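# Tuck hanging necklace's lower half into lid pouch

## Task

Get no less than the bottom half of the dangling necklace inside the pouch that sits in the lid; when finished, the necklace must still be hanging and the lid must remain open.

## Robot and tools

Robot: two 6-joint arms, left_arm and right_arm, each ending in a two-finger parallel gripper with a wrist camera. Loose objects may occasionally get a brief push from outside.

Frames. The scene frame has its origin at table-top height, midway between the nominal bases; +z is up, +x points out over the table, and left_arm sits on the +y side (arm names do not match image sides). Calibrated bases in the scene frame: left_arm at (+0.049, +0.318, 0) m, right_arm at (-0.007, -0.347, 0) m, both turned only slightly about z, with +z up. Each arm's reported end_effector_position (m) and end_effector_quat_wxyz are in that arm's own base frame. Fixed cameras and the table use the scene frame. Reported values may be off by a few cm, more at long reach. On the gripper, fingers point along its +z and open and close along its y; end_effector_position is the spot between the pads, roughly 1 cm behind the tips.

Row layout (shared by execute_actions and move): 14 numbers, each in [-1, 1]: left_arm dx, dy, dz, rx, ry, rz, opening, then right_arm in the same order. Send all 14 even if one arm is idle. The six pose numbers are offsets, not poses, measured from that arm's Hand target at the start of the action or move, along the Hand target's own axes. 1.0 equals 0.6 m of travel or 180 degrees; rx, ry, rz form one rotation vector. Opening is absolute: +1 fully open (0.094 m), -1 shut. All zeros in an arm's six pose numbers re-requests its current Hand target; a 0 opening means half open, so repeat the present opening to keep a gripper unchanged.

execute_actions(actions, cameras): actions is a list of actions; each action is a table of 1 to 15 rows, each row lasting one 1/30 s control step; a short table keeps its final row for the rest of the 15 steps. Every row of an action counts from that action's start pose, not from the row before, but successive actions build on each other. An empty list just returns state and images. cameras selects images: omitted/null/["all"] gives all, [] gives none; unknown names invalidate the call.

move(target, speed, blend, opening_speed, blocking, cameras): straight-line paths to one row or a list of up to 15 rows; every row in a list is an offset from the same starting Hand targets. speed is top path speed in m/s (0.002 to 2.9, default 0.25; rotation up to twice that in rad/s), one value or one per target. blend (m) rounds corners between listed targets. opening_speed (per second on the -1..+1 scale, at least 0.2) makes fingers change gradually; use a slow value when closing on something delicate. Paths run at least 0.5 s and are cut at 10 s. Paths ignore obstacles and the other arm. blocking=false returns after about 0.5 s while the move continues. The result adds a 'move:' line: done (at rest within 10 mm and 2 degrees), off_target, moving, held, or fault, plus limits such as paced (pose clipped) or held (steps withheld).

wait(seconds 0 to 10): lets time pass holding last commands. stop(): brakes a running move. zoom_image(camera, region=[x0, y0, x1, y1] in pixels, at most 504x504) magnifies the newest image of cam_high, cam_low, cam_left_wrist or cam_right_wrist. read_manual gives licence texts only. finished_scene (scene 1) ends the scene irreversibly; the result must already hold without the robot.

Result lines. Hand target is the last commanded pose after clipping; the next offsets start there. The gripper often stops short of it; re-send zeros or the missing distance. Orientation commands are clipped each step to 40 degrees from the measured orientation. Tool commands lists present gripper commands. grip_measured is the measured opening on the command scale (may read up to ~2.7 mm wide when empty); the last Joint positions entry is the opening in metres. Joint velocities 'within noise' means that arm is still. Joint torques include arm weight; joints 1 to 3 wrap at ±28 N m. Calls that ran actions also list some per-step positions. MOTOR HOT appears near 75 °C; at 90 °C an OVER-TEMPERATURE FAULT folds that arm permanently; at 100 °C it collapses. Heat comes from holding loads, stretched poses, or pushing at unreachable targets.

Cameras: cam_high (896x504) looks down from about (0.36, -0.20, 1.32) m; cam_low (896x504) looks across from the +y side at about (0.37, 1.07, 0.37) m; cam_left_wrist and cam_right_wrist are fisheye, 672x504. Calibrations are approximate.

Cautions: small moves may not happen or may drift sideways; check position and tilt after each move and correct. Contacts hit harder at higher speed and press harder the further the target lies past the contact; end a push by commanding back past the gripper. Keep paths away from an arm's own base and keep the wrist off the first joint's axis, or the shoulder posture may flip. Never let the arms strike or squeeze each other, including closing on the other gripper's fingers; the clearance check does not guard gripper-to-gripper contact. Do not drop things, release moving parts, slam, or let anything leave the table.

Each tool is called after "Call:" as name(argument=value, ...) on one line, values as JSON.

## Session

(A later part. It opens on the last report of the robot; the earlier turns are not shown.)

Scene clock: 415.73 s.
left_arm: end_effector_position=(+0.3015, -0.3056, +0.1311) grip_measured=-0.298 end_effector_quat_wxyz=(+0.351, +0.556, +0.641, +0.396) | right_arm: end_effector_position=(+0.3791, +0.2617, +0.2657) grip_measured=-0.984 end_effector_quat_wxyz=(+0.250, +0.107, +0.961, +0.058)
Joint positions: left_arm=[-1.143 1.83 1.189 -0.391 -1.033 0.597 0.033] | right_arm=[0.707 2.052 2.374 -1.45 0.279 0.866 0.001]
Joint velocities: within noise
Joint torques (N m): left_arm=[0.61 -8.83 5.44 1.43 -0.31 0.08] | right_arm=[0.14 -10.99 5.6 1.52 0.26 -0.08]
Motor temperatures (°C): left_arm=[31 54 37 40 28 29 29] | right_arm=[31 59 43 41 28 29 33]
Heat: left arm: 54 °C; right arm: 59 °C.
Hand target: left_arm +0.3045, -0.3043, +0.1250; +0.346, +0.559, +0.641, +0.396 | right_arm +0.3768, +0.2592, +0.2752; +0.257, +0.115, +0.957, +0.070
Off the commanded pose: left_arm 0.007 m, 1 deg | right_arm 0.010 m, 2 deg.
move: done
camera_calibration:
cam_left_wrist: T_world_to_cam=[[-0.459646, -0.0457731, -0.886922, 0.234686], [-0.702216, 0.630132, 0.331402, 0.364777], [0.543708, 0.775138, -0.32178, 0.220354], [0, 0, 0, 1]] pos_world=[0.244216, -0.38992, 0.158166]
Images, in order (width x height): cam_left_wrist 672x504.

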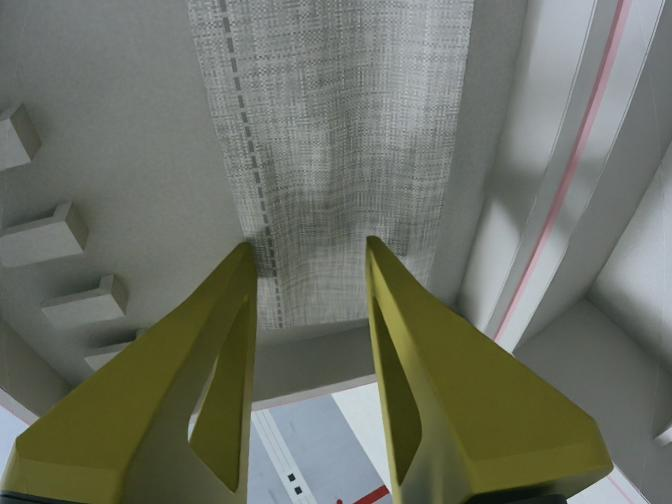

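Call:
move(target=[0, 0, 0, 0, 0, 0, -0.45, 0, 0, 0, 0, 0, 0, -1], speed=0.06, opening_speed=0.25, cameras=["cam_left_wrist"])

Call:
zoom_image(camera="cam_left_wrist", region=[230, 190, 430, 340])

Scene clock: 416.87 s.
left_arm: end_effector_position=(+0.3015, -0.3056, +0.1311) grip_measured=-0.448 end_effector_quat_wxyz=(+0.351, +0.556, +0.641, +0.396) | right_arm: end_effector_position=(+0.3791, +0.2617, +0.2657) grip_measured=-0.984 end_effector_quat_wxyz=(+0.250, +0.107, +0.961, +0.058)
Joint positions: left_arm=[-1.143 1.83 1.189 -0.391 -1.033 0.598 0.026] | right_arm=[0.707 2.052 2.374 -1.45 0.279 0.866 0.001]
Joint velocities: within noise
Joint torques (N m): left_arm=[0.43 -8.72 5.33 1.41 -0.28 0.07] | right_arm=[0.16 -10.99 5.6 1.51 0.26 -0.08]
Motor temperatures (°C): left_arm=[31 54 37 40 28 29 29] | right_arm=[31 59 43 41 28 29 33]
Heat: left arm: 54 °C; right arm: 59 °C.
Hand target: left_arm +0.3045, -0.3043, +0.1250; +0.346, +0.559, +0.641, +0.396 | right_arm +0.3768, +0.2592, +0.2752; +0.257, +0.115, +0.957, +0.070
Off the commanded pose: left_arm 0.007 m, 1 deg | right_arm 0.010 m, 2 deg.
move: done
camera_calibration:
cam_left_wrist: T_world_to_cam=[[-0.459739, -0.045403, -0.886893, 0.234849], [-0.702069, 0.630152, 0.331673, 0.364706], [0.543818, 0.775143, -0.321582, 0.220298], [0, 0, 0, 1]] pos_world=[0.244216, -0.38992, 0.158166]
Images, in order (width x height): cam_left_wrist 672x504.

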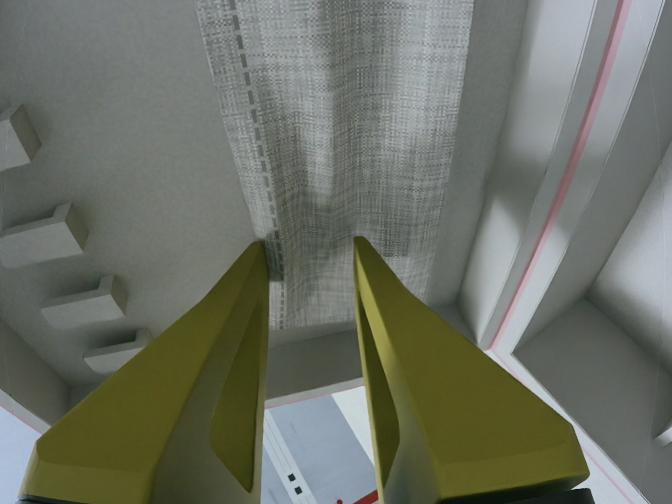

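Scaled by 2.520 from the camera's 672x504 image, which has a finer 960x720 frame.

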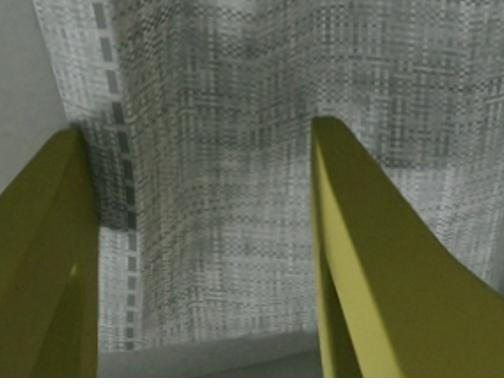

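Call:
move(target=[0, 0, 0, 0, 0, 0, -0.6, 0, 0, 0, 0, 0, 0, -1], speed=0.06, opening_speed=0.25, cameras=["cam_left_wrist"])

Call:
zoom_image(camera="cam_left_wrist", region=[230, 190, 430, 340])

Scene clock: 417.83 s.
left_arm: end_effector_position=(+0.3015, -0.3057, +0.1311) grip_measured=-0.598 end_effector_quat_wxyz=(+0.351, +0.556, +0.641, +0.396) | right_arm: end_effector_position=(+0.3791, +0.2617, +0.2657) grip_measured=-0.984 end_effector_quat_wxyz=(+0.250, +0.107, +0.961, +0.058)
Joint positions: left_arm=[-1.143 1.83 1.189 -0.39 -1.033 0.598 0.019] | right_arm=[0.707 2.052 2.374 -1.45 0.279 0.866 0.001]
Joint velocities: within noise
Joint torques (N m): left_arm=[0.79 -8.76 5.16 1.42 -0.35 0.09] | right_arm=[0.14 -10.96 5.59 1.51 0.25 -0.08]
Motor temperatures (°C): left_arm=[31 54 37 40 28 29 29] | right_arm=[31 59 43 41 28 29 33]
Heat: left arm: 54 °C; right arm: 59 °C.
Hand target: left_arm +0.3045, -0.3043, +0.1250; +0.346, +0.559, +0.641, +0.396 | right_arm +0.3768, +0.2592, +0.2752; +0.257, +0.115, +0.957, +0.070
Off the commanded pose: left_arm 0.007 m, 1 deg | right_arm 0.010 m, 2 deg.
move: done
camera_calibration:
cam_left_wrist: T_world_to_cam=[[-0.459538, -0.0457606, -0.886978, 0.234757], [-0.702146, 0.630284, 0.33126, 0.364872], [0.54389, 0.775015, -0.32177, 0.22037], [0, 0, 0, 1]] pos_world=[0.244217, -0.39002, 0.158265]
Images, in order (width x height): cam_left_wrist 672x504.

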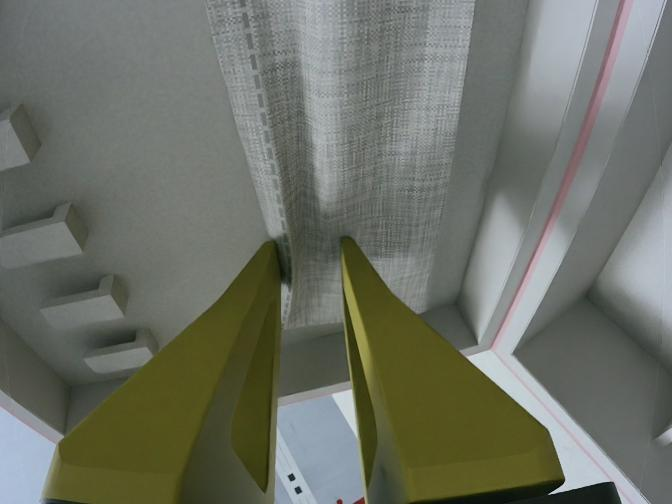

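Scaled by 2.520 from the camera's 672x504 image, which has a finer 960x720 frame.

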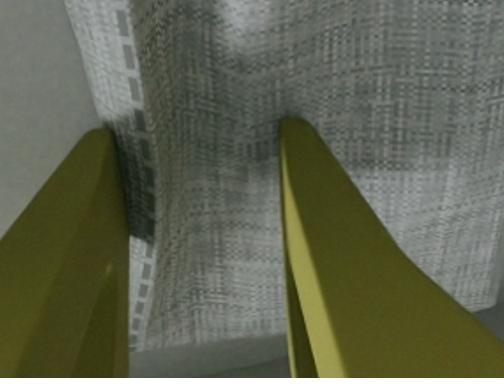

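Call:
move(target=[0, 0, 0, 0, 0, 0, -0.74, 0, 0, 0, 0, 0, 0, -1], speed=0.06, opening_speed=0.25, cameras=["cam_left_wrist"])

Call:
zoom_image(camera="cam_left_wrist", region=[230, 190, 430, 340])

Scene clock: 418.70 s.
left_arm: end_effector_position=(+0.3015, -0.3057, +0.1311) grip_measured=-0.738 end_effector_quat_wxyz=(+0.351, +0.556, +0.641, +0.396) | right_arm: end_effector_position=(+0.3791, +0.2617, +0.2657) grip_measured=-0.984 end_effector_quat_wxyz=(+0.250, +0.107, +0.961, +0.058)
Joint positions: left_arm=[-1.143 1.83 1.189 -0.39 -1.033 0.598 0.012] | right_arm=[0.707 2.052 2.374 -1.45 0.279 0.866 0.001]
Joint velocities: within noise
Joint torques (N m): left_arm=[0.66 -8.55 5.05 1.39 -0.29 0.11] | right_arm=[0.16 -10.97 5.6 1.51 0.25 -0.08]
Motor temperatures (°C): left_arm=[31 54 37 40 28 29 29] | right_arm=[31 59 43 41 28 29 33]
Heat: left arm: 54 °C; right arm: 59 °C.
Hand target: left_arm +0.3045, -0.3043, +0.1250; +0.346, +0.559, +0.641, +0.396 | right_arm +0.3768, +0.2592, +0.2752; +0.257, +0.115, +0.957, +0.070
Off the commanded pose: left_arm 0.007 m, 1 deg | right_arm 0.010 m, 2 deg.
move: done
camera_calibration:
cam_left_wrist: T_world_to_cam=[[-0.45946, -0.0460719, -0.887003, 0.23462], [-0.702162, 0.630419, 0.330969, 0.364975], [0.543935, 0.774886, -0.322003, 0.220345], [0, 0, 0, 1]] pos_world=[0.244217, -0.390021, 0.158265]
Images, in order (width x height): cam_left_wrist 672x504.

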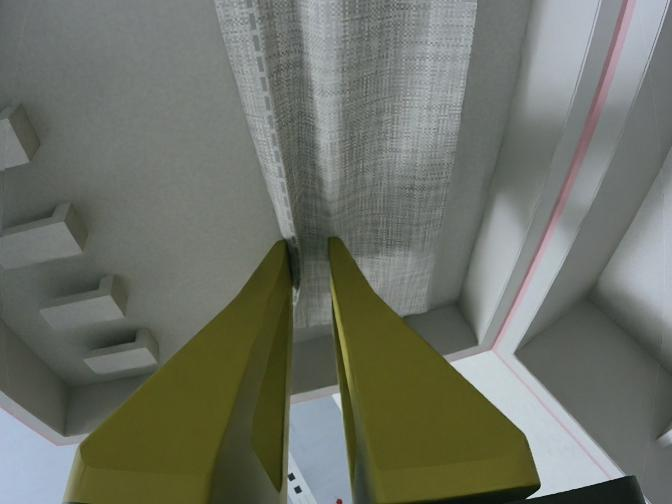

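Scaled by 2.520 from the camera's 672x504 image, which has a finer 960x720 frame.

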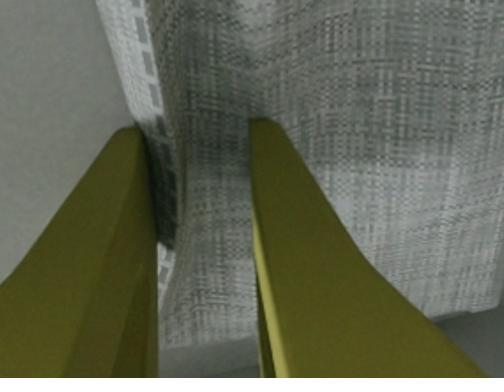

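Call:
move(target=[0,0,0,0,0,0,-0.82,0,0,0,0,0,0,-1], opening_speed=0.2, cameras=["cam_left_wrist","cam_right_wrist"])

Scene clock: 420.40 s.
left_arm: end_effector_position=(+0.3016, -0.3058, +0.1312) grip_measured=-0.818 end_effector_quat_wxyz=(+0.351, +0.556, +0.641, +0.396) | right_arm: end_effector_position=(+0.3791, +0.2617, +0.2657) grip_measured=-0.984 end_effector_quat_wxyz=(+0.250, +0.107, +0.961, +0.058)
Joint positions: left_arm=[-1.143 1.83 1.189 -0.389 -1.033 0.598 0.009] | right_arm=[0.707 2.052 2.374 -1.45 0.279 0.866 0.001]
Joint velocities: within noise
Joint torques (N m): left_arm=[0.62 -8.94 5.18 1.44 -0.29 0.04] | right_arm=[0.14 -10.97 5.57 1.51 0.27 -0.08]
Motor temperatures (°C): left_arm=[31 54 37 40 28 29 29] | right_arm=[31 59 43 41 28 29 33]
Heat: left arm: 54 °C; right arm: 59 °C.
Hand target: left_arm +0.3045, -0.3043, +0.1250; +0.346, +0.559, +0.641, +0.396 | right_arm +0.3768, +0.2592, +0.2752; +0.257, +0.115, +0.957, +0.070
Off the commanded pose: left_arm 0.007 m, 1 deg | right_arm 0.010 m, 2 deg.
move: done
camera_calibration:
cam_left_wrist: T_world_to_cam=[[-0.459334, -0.0459562, -0.887074, 0.234687], [-0.702122, 0.630499, 0.330901, 0.365141], [0.544093, 0.774828, -0.321877, 0.220287], [0, 0, 0, 1]] pos_world=[0.244317, -0.390121, 0.158265]
cam_right_wrist: T_world_to_cam=[[-0.250428, -0.961835, -0.110269, 0.367913], [-0.943476, 0.216919, 0.250598, 0.243154], [-0.217115, 0.166793, -0.961791, 0.403155], [0, 0, 0, 1]] pos_world=[0.409077, 0.233883, 0.367386]
Images, in order (width x height): cam_left_wrist 672x504, cam_right_wrist 672x504.

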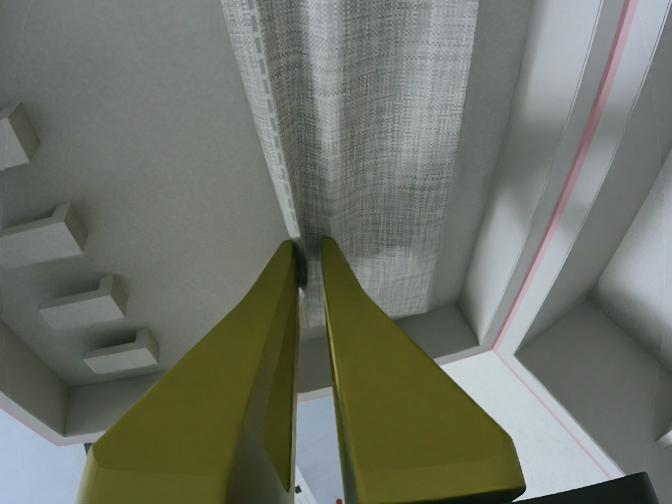

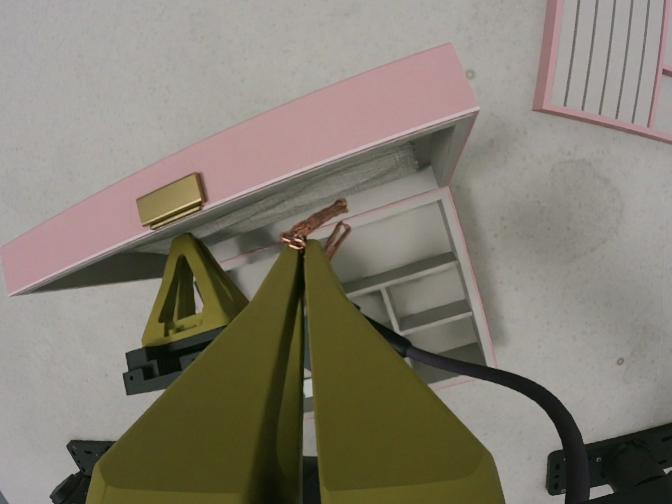

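Call:
zoom_image(camera="cam_left_wrist", region=[240, 150, 400, 330])

Scaled by 2.800 from the camera's 672x504 image, which has a finer 960x720 frame.

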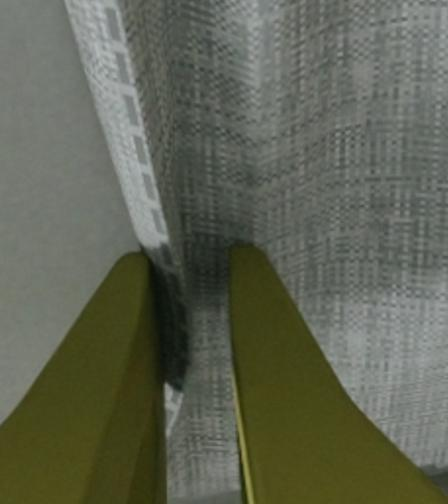

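Call:
move(target=[0,0,0,0,0,0,-0.9,0,0,0,0,0,0,-1], opening_speed=0.2, cameras=["cam_left_wrist"])

Call:
zoom_image(camera="cam_left_wrist", region=[240, 150, 400, 330])

Scene clock: 421.27 s.
left_arm: end_effector_position=(+0.3016, -0.3058, +0.1312) grip_measured=-0.898 end_effector_quat_wxyz=(+0.351, +0.556, +0.641, +0.396) | right_arm: end_effector_position=(+0.3791, +0.2617, +0.2657) grip_measured=-0.984 end_effector_quat_wxyz=(+0.250, +0.107, +0.961, +0.058)
Joint positions: left_arm=[-1.143 1.83 1.189 -0.389 -1.033 0.598 0.005] | right_arm=[0.707 2.052 2.374 -1.45 0.279 0.866 0.001]
Joint velocities: within noise
Joint torques (N m): left_arm=[0.65 -8.57 5.15 1.42 -0.32 0.01] | right_arm=[0.16 -10.99 5.6 1.51 0.26 -0.09]
Motor temperatures (°C): left_arm=[31 54 37 40 28 29 29] | right_arm=[31 59 43 41 28 29 33]
Heat: left arm: 54 °C; right arm: 59 °C.
Hand target: left_arm +0.3045, -0.3042, +0.1250; +0.346, +0.559, +0.641, +0.396 | right_arm +0.3768, +0.2592, +0.2752; +0.257, +0.115, +0.957, +0.070
Off the commanded pose: left_arm 0.007 m, 1 deg | right_arm 0.010 m, 2 deg.
move: done
camera_calibration:
cam_left_wrist: T_world_to_cam=[[-0.459334, -0.0459562, -0.887074, 0.234687], [-0.702122, 0.630499, 0.330901, 0.365141], [0.544093, 0.774828, -0.321877, 0.220287], [0, 0, 0, 1]] pos_world=[0.244317, -0.390121, 0.158265]
Images, in order (width x height): cam_left_wrist 672x504.

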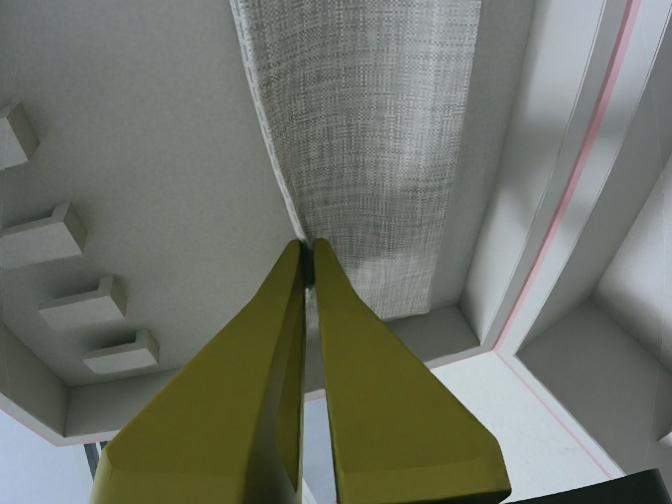

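Scaled by 2.800 from the camera's 672x504 image, which has a finer 960x720 frame.

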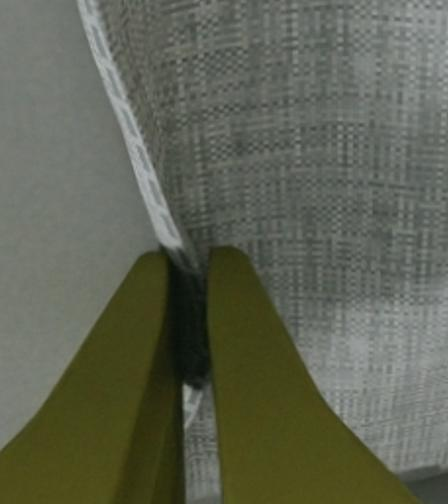

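Call:
move(target=[0,0,0,0,0,0,-1,0,0,0,0,0,0,-1], opening_speed=0.2, cameras=["cam_left_wrist"])

Call:
zoom_image(camera="cam_left_wrist", region=[240, 150, 400, 330])

Scene clock: 422.07 s.
left_arm: end_effector_position=(+0.3016, -0.3059, +0.1312) grip_measured=-0.989 end_effector_quat_wxyz=(+0.352, +0.556, +0.641, +0.396) | right_arm: end_effector_position=(+0.3791, +0.2617, +0.2657) grip_measured=-0.984 end_effector_quat_wxyz=(+0.250, +0.107, +0.961, +0.058)
Joint positions: left_arm=[-1.143 1.83 1.189 -0.389 -1.033 0.598 0.001] | right_arm=[0.707 2.052 2.374 -1.45 0.279 0.866 0.001]
Joint velocities: within noise
Joint torques (N m): left_arm=[0.65 -8.73 5.27 1.44 -0.34 0.07] | right_arm=[0.13 -10.99 5.57 1.5 0.26 -0.08]
Motor temperatures (°C): left_arm=[31 54 37 40 28 29 29] | right_arm=[31 59 43 41 28 29 33]
Heat: left arm: 54 °C; right arm: 59 °C.
Hand target: left_arm +0.3045, -0.3043, +0.1250; +0.346, +0.559, +0.641, +0.396 | right_arm +0.3768, +0.2592, +0.2752; +0.257, +0.115, +0.957, +0.070
Off the commanded pose: left_arm 0.007 m, 1 deg | right_arm 0.010 m, 2 deg.
move: done
camera_calibration:
cam_left_wrist: T_world_to_cam=[[-0.459087, -0.0465964, -0.887169, 0.23448], [-0.702193, 0.630768, 0.330237, 0.365337], [0.54421, 0.774571, -0.322297, 0.220257], [0, 0, 0, 1]] pos_world=[0.244318, -0.390121, 0.158363]
Images, in order (width x height): cam_left_wrist 672x504.

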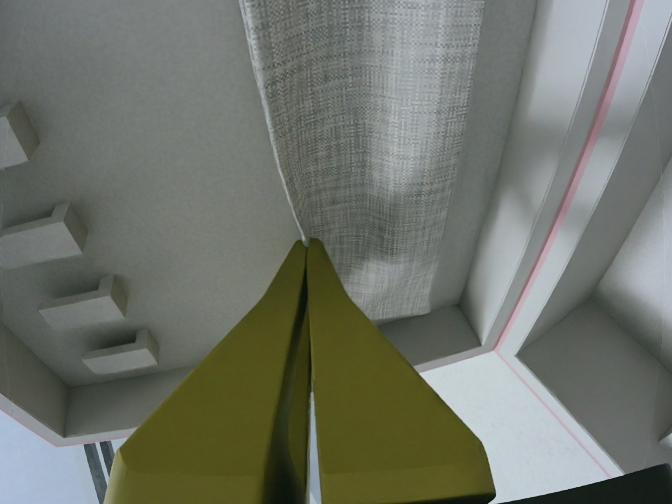

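Scaled by 2.800 from the camera's 672x504 image, which has a finer 960x720 frame.

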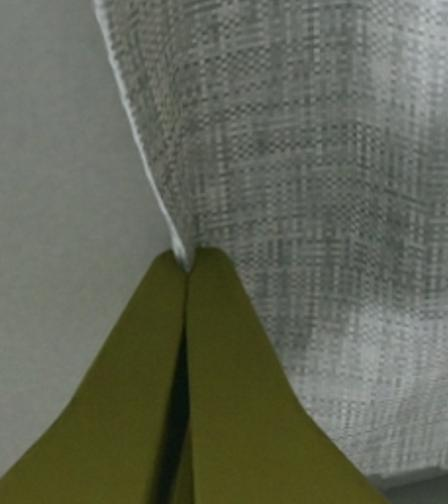

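Call:
move(target=[0,-0.0074,-0.0149,0,0,0,-1,0,0,0,0,0,0,-1], speed=0.02, cameras=["cam_left_wrist","cam_right_wrist"])

Call:
zoom_image(camera="cam_left_wrist", region=[240, 150, 400, 330])

Scene clock: 423.30 s.
left_arm: end_effector_position=(+0.2986, -0.3059, +0.1307) grip_measured=-0.989 end_effector_quat_wxyz=(+0.352, +0.554, +0.642, +0.396) | right_arm: end_effector_position=(+0.3791, +0.2617, +0.2657) grip_measured=-0.984 end_effector_quat_wxyz=(+0.250, +0.107, +0.961, +0.058)
Joint positions: left_arm=[-1.151 1.83 1.189 -0.403 -1.038 0.578 0.001] | right_arm=[0.707 2.052 2.374 -1.45 0.279 0.866 0.001]
Joint velocities: within noise
Joint torques (N m): left_arm=[-0.98 -9.09 5.35 1.1 -0.41 -0.15] | right_arm=[0.16 -10.97 5.61 1.51 0.26 -0.07]
Motor temperatures (°C): left_arm=[31 54 37 40 28 29 29] | right_arm=[31 59 43 41 28 29 33]
Heat: left arm: 54 °C; right arm: 59 °C.
Hand target: left_arm +0.2946, -0.3056, +0.1250; +0.346, +0.559, +0.641, +0.396 | right_arm +0.3768, +0.2592, +0.2752; +0.257, +0.115, +0.957, +0.070
Off the commanded pose: left_arm 0.007 m, 1 deg | right_arm 0.010 m, 2 deg.
move: done
camera_calibration:
cam_left_wrist: T_world_to_cam=[[-0.45841, -0.0508216, -0.887286, 0.231162], [-0.70467, 0.629157, 0.328026, 0.363986], [0.541572, 0.775615, -0.324224, 0.223139], [0, 0, 0, 1]] pos_world=[0.241611, -0.390326, 0.158057]
cam_right_wrist: T_world_to_cam=[[-0.250428, -0.961835, -0.110269, 0.367913], [-0.943476, 0.216919, 0.250598, 0.243154], [-0.217115, 0.166793, -0.961791, 0.403155], [0, 0, 0, 1]] pos_world=[0.409077, 0.233883, 0.367386]
Images, in order (width x height): cam_left_wrist 672x504, cam_right_wrist 672x504.

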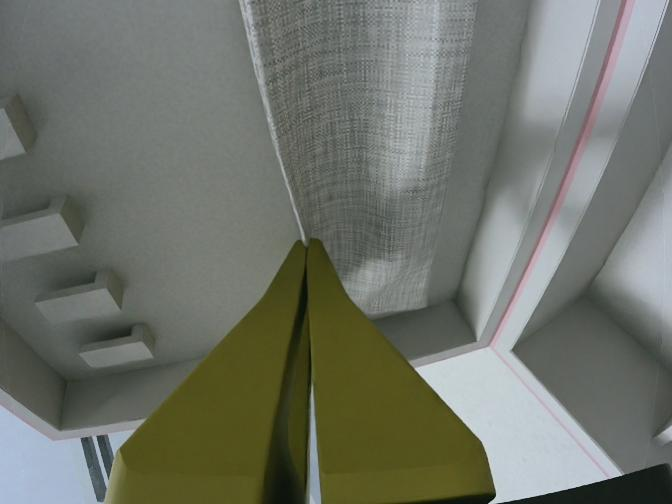

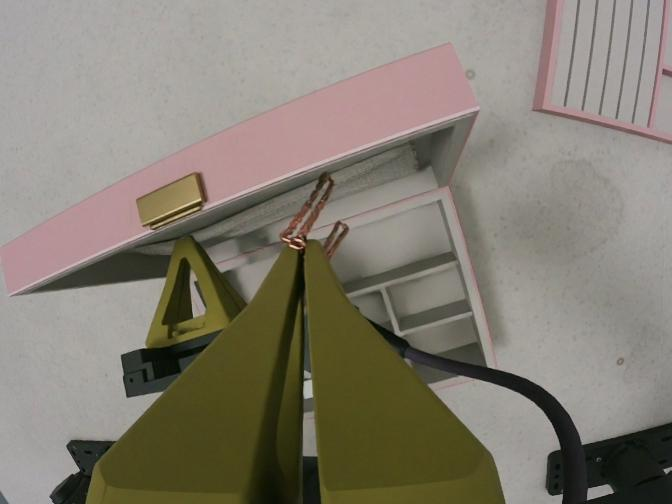

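Scaled by 2.800 from the camera's 672x504 image, which has a finer 960x720 frame.

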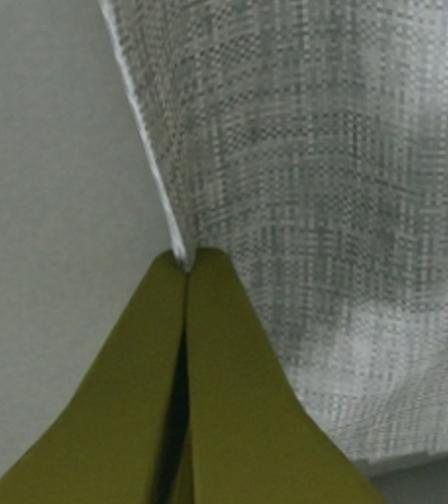

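Call:
move(target=[0,-0.0074,-0.0149,0,0,0,-1,0,0,0,0,0,0,-1], speed=0.02, cameras=["cam_left_wrist","cam_right_wrist"])

Call:
zoom_image(camera="cam_left_wrist", region=[240, 150, 400, 330])

Scene clock: 424.57 s.
left_arm: end_effector_position=(+0.2897, -0.3054, +0.1297) grip_measured=-0.989 end_effector_quat_wxyz=(+0.351, +0.552, +0.642, +0.399) | right_arm: end_effector_position=(+0.3791, +0.2617, +0.2657) grip_measured=-0.984 end_effector_quat_wxyz=(+0.250, +0.107, +0.961, +0.058)
Joint positions: left_arm=[-1.175 1.83 1.189 -0.447 -1.057 0.53 0.001] | right_arm=[0.707 2.052 2.374 -1.45 0.279 0.866 0.001]
Joint velocities: within noise
Joint torques (N m): left_arm=[-1.1 -9.21 5.56 1.03 -0.33 -0.2] | right_arm=[0.16 -10.97 5.59 1.51 0.26 -0.07]
Motor temperatures (°C): left_arm=[31 54 37 40 28 29 29] | right_arm=[31 59 43 41 28 29 33]
Heat: left arm: 54 °C; right arm: 59 °C.
Hand target: left_arm +0.2847, -0.3070, +0.1250; +0.346, +0.559, +0.641, +0.396 | right_arm +0.3768, +0.2592, +0.2752; +0.257, +0.115, +0.957, +0.070
Off the commanded pose: left_arm 0.007 m, 1 deg | right_arm 0.010 m, 2 deg.
move: done
camera_calibration:
cam_left_wrist: T_world_to_cam=[[-0.455425, -0.0494077, -0.888902, 0.226047], [-0.709206, 0.62369, 0.328692, 0.357297], [0.538159, 0.780109, -0.319084, 0.229005], [0, 0, 0, 1]] pos_world=[0.233104, -0.390323, 0.156565]
cam_right_wrist: T_world_to_cam=[[-0.250428, -0.961835, -0.110269, 0.367913], [-0.943476, 0.216919, 0.250598, 0.243154], [-0.217115, 0.166793, -0.961791, 0.403155], [0, 0, 0, 1]] pos_world=[0.409077, 0.233883, 0.367386]
Images, in order (width x height): cam_left_wrist 672x504, cam_right_wrist 672x504.

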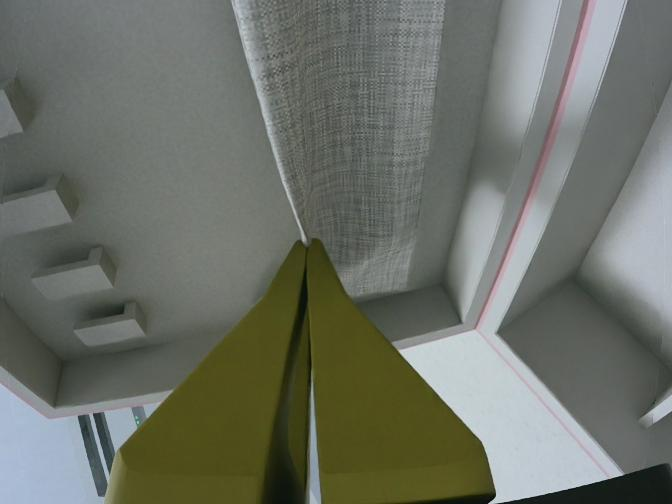

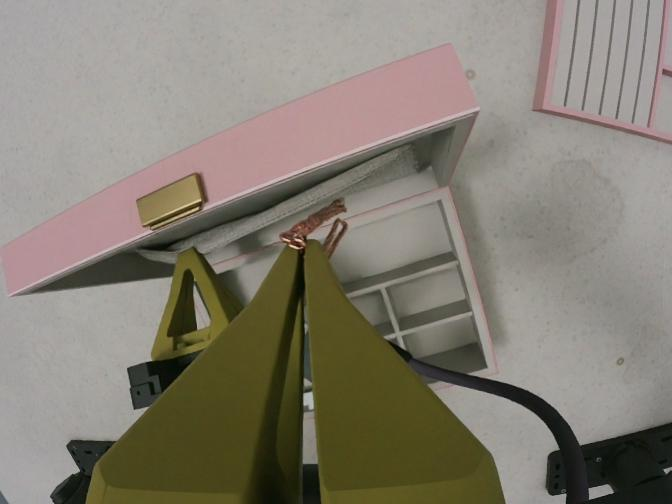

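Scaled by 2.800 from the camera's 672x504 image, which has a finer 960x720 frame.

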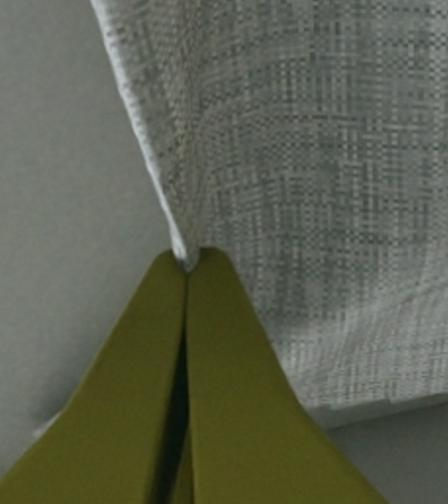

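Call:
move(target=[0,-0.0060,-0.0119,0,0,0,-1,0,0,0,0,0,0,-1], speed=0.02, cameras=["cam_left_wrist","cam_right_wrist","cam_low"])

Call:
zoom_image(camera="cam_right_wrist", region=[100, 100, 460, 380])

Scene clock: 425.83 s.
left_arm: end_effector_position=(+0.2830, -0.3047, +0.1293) grip_measured=-0.989 end_effector_quat_wxyz=(+0.350, +0.550, +0.643, +0.402) | right_arm: end_effector_position=(+0.3791, +0.2617, +0.2657) grip_measured=-0.984 end_effector_quat_wxyz=(+0.250, +0.107, +0.961, +0.058)
Joint positions: left_arm=[-1.194 1.83 1.189 -0.483 -1.072 0.491 0.001] | right_arm=[0.707 2.052 2.374 -1.45 0.279 0.866 0.001]
Joint velocities: within noise
Joint torques (N m): left_arm=[-1.68 -9.25 5.83 0.87 -0.32 -0.17] | right_arm=[0.16 -10.96 5.59 1.51 0.26 -0.08]
Motor temperatures (°C): left_arm=[31 54 37 40 28 29 29] | right_arm=[31 59 43 41 28 29 33]
Heat: left arm: 54 °C; right arm: 59 °C.
Hand target: left_arm +0.2768, -0.3080, +0.1249; +0.346, +0.559, +0.641, +0.396 | right_arm +0.3768, +0.2592, +0.2752; +0.257, +0.115, +0.957, +0.070
Off the commanded pose: left_arm 0.008 m, 1 deg | right_arm 0.010 m, 2 deg.
move: done
camera_calibration:
cam_left_wrist: T_world_to_cam=[[-0.450854, -0.0497556, -0.89121, 0.22154], [-0.71421, 0.618979, 0.326755, 0.352399], [0.535382, 0.78383, -0.314605, 0.233236], [0, 0, 0, 1]] pos_world=[0.226699, -0.389922, 0.155668]
cam_right_wrist: T_world_to_cam=[[-0.250428, -0.961835, -0.110269, 0.367913], [-0.943476, 0.216919, 0.250598, 0.243154], [-0.217115, 0.166793, -0.961791, 0.403155], [0, 0, 0, 1]] pos_world=[0.409077, 0.233883, 0.367386]
Images, in order (width x height): cam_low 896x504, cam_left_wrist 672x504, cam_right_wrist 672x504.

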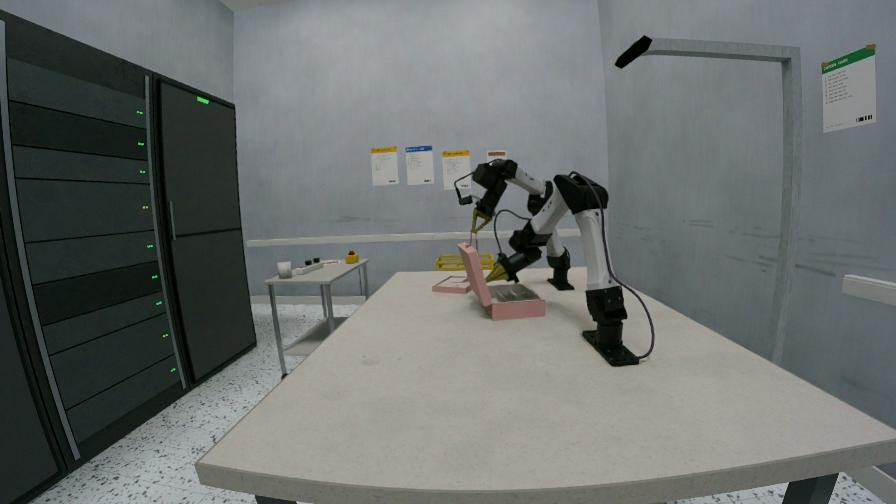

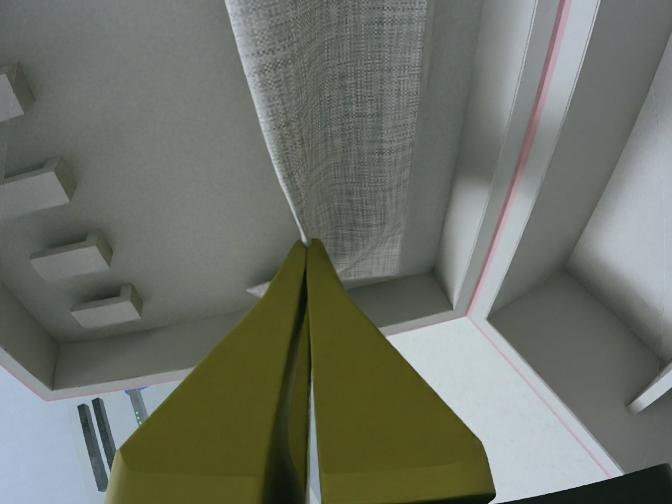

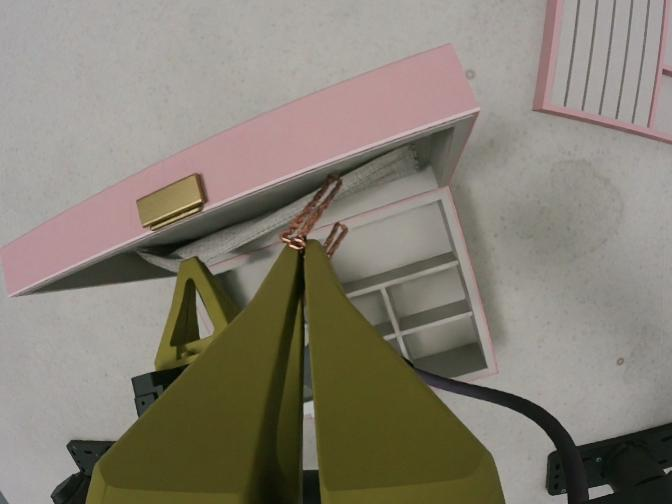

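Scaled by 1.400 from the camera's 672x504 image, which has a finer 960x720 frame.

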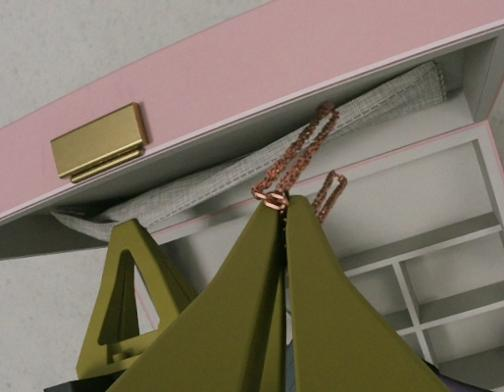

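Call:
move(target=[0,-0.0045,-0.0090,0,0,0,-1,0,0,0,0,0,0,-1], speed=0.02, cameras=["cam_left_wrist","cam_right_wrist"])

Call:
zoom_image(camera="cam_right_wrist", region=[100, 100, 460, 380])

Scene clock: 427.50 s.
left_arm: end_effector_position=(+0.2778, -0.3038, +0.1290) grip_measured=-0.989 end_effector_quat_wxyz=(+0.350, +0.549, +0.643, +0.405) | right_arm: end_effector_position=(+0.3791, +0.2617, +0.2657) grip_measured=-0.984 end_effector_quat_wxyz=(+0.250, +0.107, +0.961, +0.058)
Joint positions: left_arm=[-1.208 1.83 1.189 -0.512 -1.084 0.459 0.001] | right_arm=[0.707 2.052 2.374 -1.45 0.279 0.866 0.001]
Joint velocities: within noise
Joint torques (N m): left_arm=[-1.95 -9.22 6.12 0.84 -0.28 -0.18] | right_arm=[0.13 -10.97 5.59 1.52 0.26 -0.08]
Motor temperatures (°C): left_arm=[31 54 37 40 28 29 29] | right_arm=[31 59 43 41 28 29 33]
Heat: left arm: 54 °C; right arm: 59 °C.
Hand target: left_arm +0.2708, -0.3089, +0.1250; +0.346, +0.559, +0.641, +0.396 | right_arm +0.3768, +0.2592, +0.2752; +0.257, +0.115, +0.957, +0.070
Off the commanded pose: left_arm 0.010 m, 2 deg | right_arm 0.010 m, 2 deg.
move: done
camera_calibration:
cam_left_wrist: T_world_to_cam=[[-0.447402, -0.0491225, -0.892983, 0.218494], [-0.718121, 0.614854, 0.32597, 0.348134], [0.533042, 0.787109, -0.310363, 0.23631], [0, 0, 0, 1]] pos_world=[0.221794, -0.38932, 0.154972]
cam_right_wrist: T_world_to_cam=[[-0.250428, -0.961835, -0.110269, 0.367913], [-0.943476, 0.216919, 0.250598, 0.243154], [-0.217115, 0.166793, -0.961791, 0.403155], [0, 0, 0, 1]] pos_world=[0.409077, 0.233883, 0.367386]
Images, in order (width x height): cam_left_wrist 672x504, cam_right_wrist 672x504.

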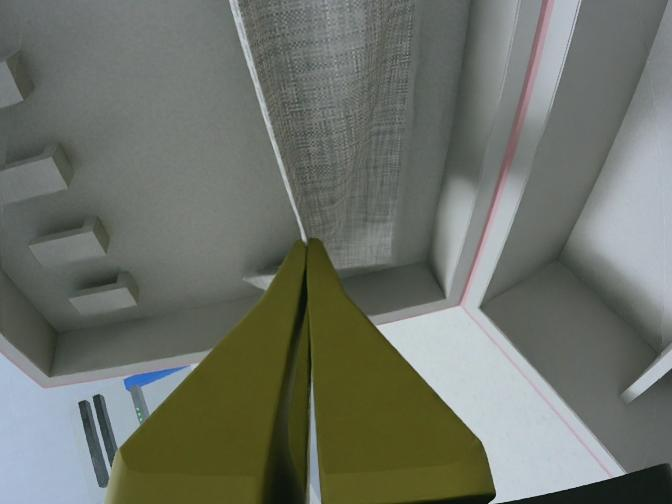

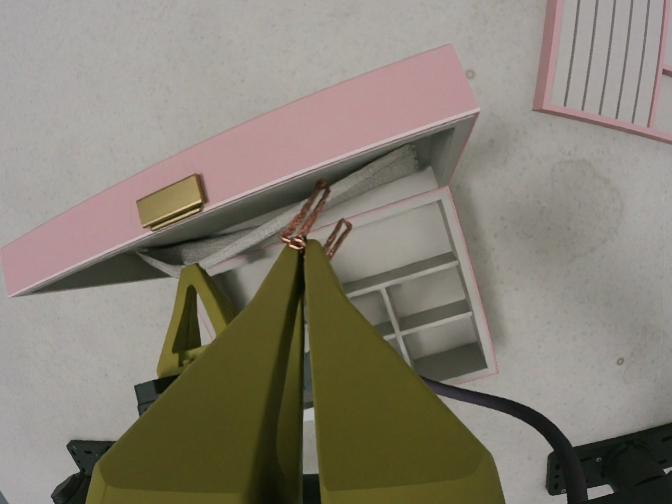

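Scaled by 1.400 from the camera's 672x504 image, which has a finer 960x720 frame.

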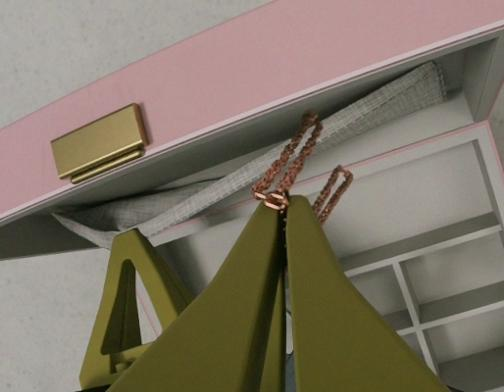

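Call:
move(target=[0,-0.0045,-0.0090,0,0,0,-1,0,0,0,0,0,0,-1], speed=0.02, cameras=["cam_left_wrist","cam_right_wrist"])

Call:
zoom_image(camera="cam_right_wrist", region=[100, 100, 460, 380])

Call:
zoom_image(camera="cam_left_wrist", region=[240, 150, 400, 330])

Scene clock: 433.33 s.
left_arm: end_effector_position=(+0.2722, -0.3024, +0.1285) grip_measured=-0.989 end_effector_quat_wxyz=(+0.348, +0.548, +0.642, +0.408) | right_arm: end_effector_position=(+0.3791, +0.2617, +0.2657) grip_measured=-0.984 end_effector_quat_wxyz=(+0.250, +0.107, +0.961, +0.058)
Joint positions: left_arm=[-1.223 1.83 1.189 -0.546 -1.095 0.426 0.001] | right_arm=[0.707 2.052 2.374 -1.45 0.279 0.866 0.001]
Joint velocities: within noise
Joint torques (N m): left_arm=[-2.1 -9.11 6.57 0.8 -0.23 -0.17] | right_arm=[0.17 -10.96 5.57 1.51 0.26 -0.08]
Motor temperatures (°C): left_arm=[31 54 37 39 28 29 30] | right_arm=[31 59 43 41 28 29 33]
Heat: left arm: 54 °C; right arm: 59 °C.
Hand target: left_arm +0.2648, -0.3097, +0.1249; +0.346, +0.559, +0.641, +0.396 | right_arm +0.3768, +0.2592, +0.2752; +0.257, +0.115, +0.957, +0.070
Off the commanded pose: left_arm 0.011 m, 2 deg | right_arm 0.010 m, 2 deg.
move: off_target (left_arm)
camera_calibration:
cam_left_wrist: T_world_to_cam=[[-0.445585, -0.0449947, -0.894108, 0.216358], [-0.720765, 0.610408, 0.328481, 0.342514], [0.530991, 0.790808, -0.30442, 0.238965], [0, 0, 0, 1]] pos_world=[0.21639, -0.388314, 0.153684]
cam_right_wrist: T_world_to_cam=[[-0.250428, -0.961835, -0.110269, 0.367913], [-0.943476, 0.216919, 0.250598, 0.243154], [-0.217115, 0.166793, -0.961791, 0.403155], [0, 0, 0, 1]] pos_world=[0.409077, 0.233883, 0.367386]
Images, in order (width x height): cam_left_wrist 672x504, cam_right_wrist 672x504.

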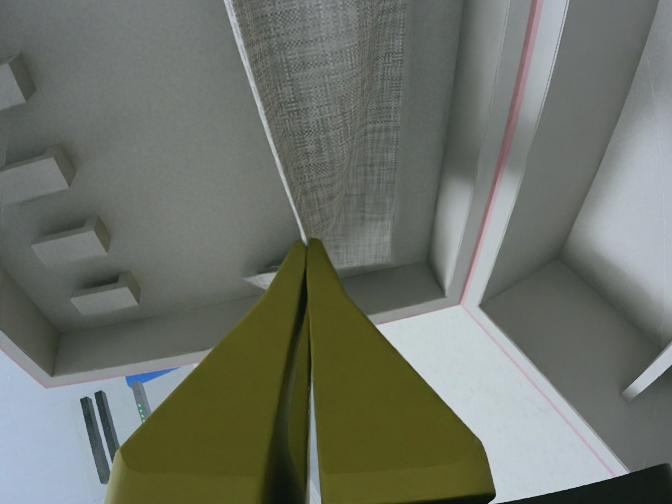

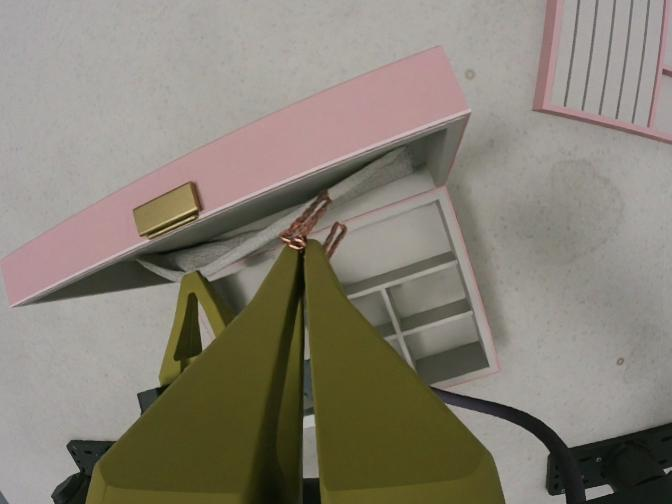

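Scaled by 1.400 from the camera's 672x504 image, which has a finer 960x720 frame.

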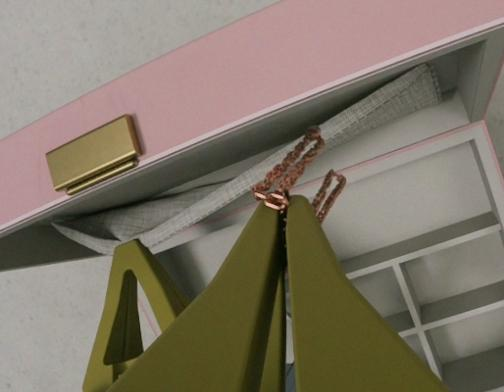

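Scaled by 2.800 from the camera's 672x504 image, which has a finer 960x720 frame.

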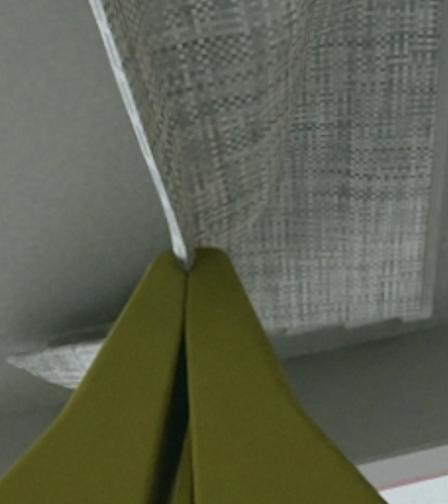

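Call:
move(target=[0.0058,0.0030,0.0060,0,-0.0497,0.0248,-1,0,0,0,0,0,0,-1], speed=0.06, cameras=["cam_left_wrist","cam_right_wrist"])

Scene clock: 436.97 s.
left_arm: end_effector_position=(+0.2723, -0.3030, +0.1247) grip_measured=-0.989 end_effector_quat_wxyz=(+0.376, +0.601, +0.591, +0.385) | right_arm: end_effector_position=(+0.3791, +0.2617, +0.2657) grip_measured=-0.984 end_effector_quat_wxyz=(+0.250, +0.107, +0.961, +0.058)
Joint positions: left_arm=[-1.205 1.715 0.985 -0.19 -1.014 0.752 0.001] | right_arm=[0.707 2.052 2.374 -1.45 0.279 0.866 0.001]
Joint velocities: within noise
Joint torques (N m): left_arm=[-0.43 -11.14 4.53 1.44 0.04 0.04] | right_arm=[0.17 -10.97 5.59 1.52 0.26 -0.08]
Motor temperatures (°C): left_arm=[31 54 37 39 28 29 30] | right_arm=[31 60 43 41 28 29 33]
Heat: left arm: 54 °C; right arm: 60 °C.
Hand target: left_arm +0.2684, -0.3057, +0.1250; +0.379, +0.613, +0.590, +0.365 | right_arm +0.3768, +0.2592, +0.2752; +0.257, +0.115, +0.957, +0.070
Off the commanded pose: left_arm 0.005 m, 3 deg | right_arm 0.010 m, 2 deg.
move: off_target (left_arm)
camera_calibration:
cam_left_wrist: T_world_to_cam=[[-0.442965, 0.0434312, -0.895486, 0.239358], [-0.615034, 0.712018, 0.338769, 0.344907], [0.652315, 0.700817, -0.288687, 0.176047], [0, 0, 0, 1]] pos_world=[0.203319, -0.379352, 0.148321]
cam_right_wrist: T_world_to_cam=[[-0.250428, -0.961835, -0.110269, 0.367913], [-0.943476, 0.216919, 0.250598, 0.243154], [-0.217115, 0.166793, -0.961791, 0.403155], [0, 0, 0, 1]] pos_world=[0.409077, 0.233883, 0.367386]
Images, in order (width x height): cam_left_wrist 672x504, cam_right_wrist 672x504.

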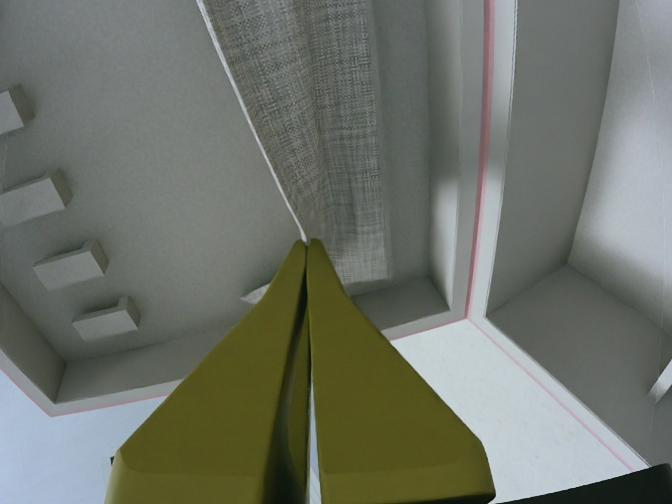

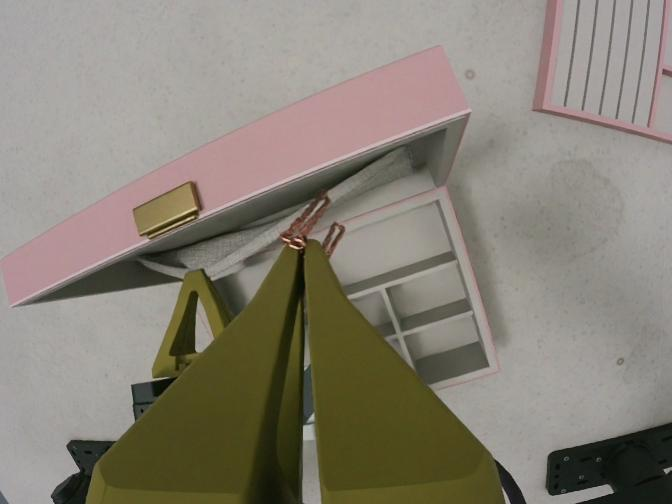

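Call:
move(target=[0.0036,0.0072,0.0033,0,-0.0497,0.0248,-1,0,0,0,0,0,0,-1], speed=0.06, cameras=["cam_left_wrist","cam_right_wrist"])

Scene clock: 439.40 s.
left_arm: end_effector_position=(+0.2758, -0.3019, +0.1272) grip_measured=-0.989 end_effector_quat_wxyz=(+0.405, +0.652, +0.540, +0.346) | right_arm: end_effector_position=(+0.3791, +0.2617, +0.2657) grip_measured=-0.984 end_effector_quat_wxyz=(+0.250, +0.107, +0.961, +0.058)
Joint positions: left_arm=[-1.15 1.6 0.829 0.062 -0.844 1.015 0.001] | right_arm=[0.707 2.052 2.374 -1.45 0.279 0.866 0.001]
Joint velocities: within noise
Joint torques (N m): left_arm=[-0.14 -9.84 4.97 1.69 0.09 0.03] | right_arm=[0.14 -10.97 5.6 1.52 0.25 -0.08]
Motor temperatures (°C): left_arm=[31 54 37 39 28 29 30] | right_arm=[31 60 43 41 28 29 33]
Heat: left arm: 54 °C; right arm: 60 °C.
Hand target: left_arm +0.2721, -0.3036, +0.1278; +0.410, +0.662, +0.534, +0.330 | right_arm +0.3768, +0.2592, +0.2752; +0.257, +0.115, +0.957, +0.070
Off the commanded pose: left_arm 0.004 m, 2 deg | right_arm 0.010 m, 2 deg.
move: done
camera_calibration:
cam_left_wrist: T_world_to_cam=[[-0.440836, 0.116648, -0.889976, 0.263881], [-0.477031, 0.809453, 0.342384, 0.336271], [0.760332, 0.575482, -0.301192, 0.107557], [0, 0, 0, 1]] pos_world=[0.194961, -0.364874, 0.15211]
cam_right_wrist: T_world_to_cam=[[-0.250428, -0.961835, -0.110269, 0.367913], [-0.943476, 0.216919, 0.250598, 0.243154], [-0.217115, 0.166793, -0.961791, 0.403155], [0, 0, 0, 1]] pos_world=[0.409077, 0.233883, 0.367386]
Images, in order (width x height): cam_left_wrist 672x504, cam_right_wrist 672x504.

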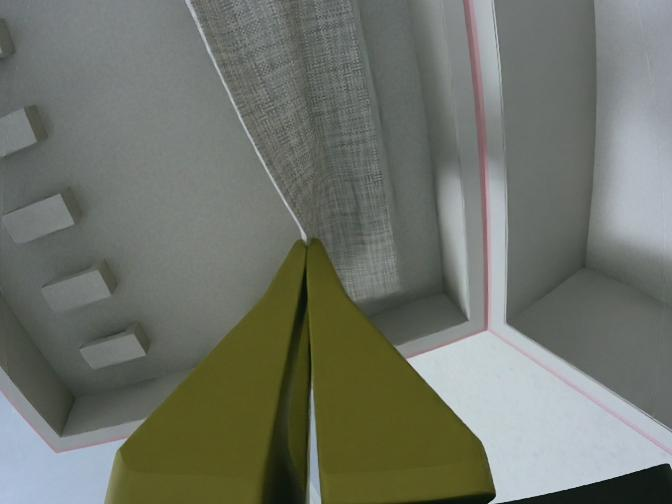

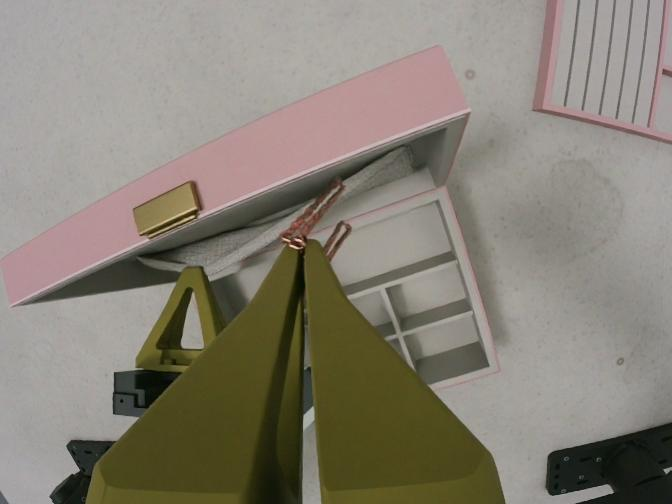

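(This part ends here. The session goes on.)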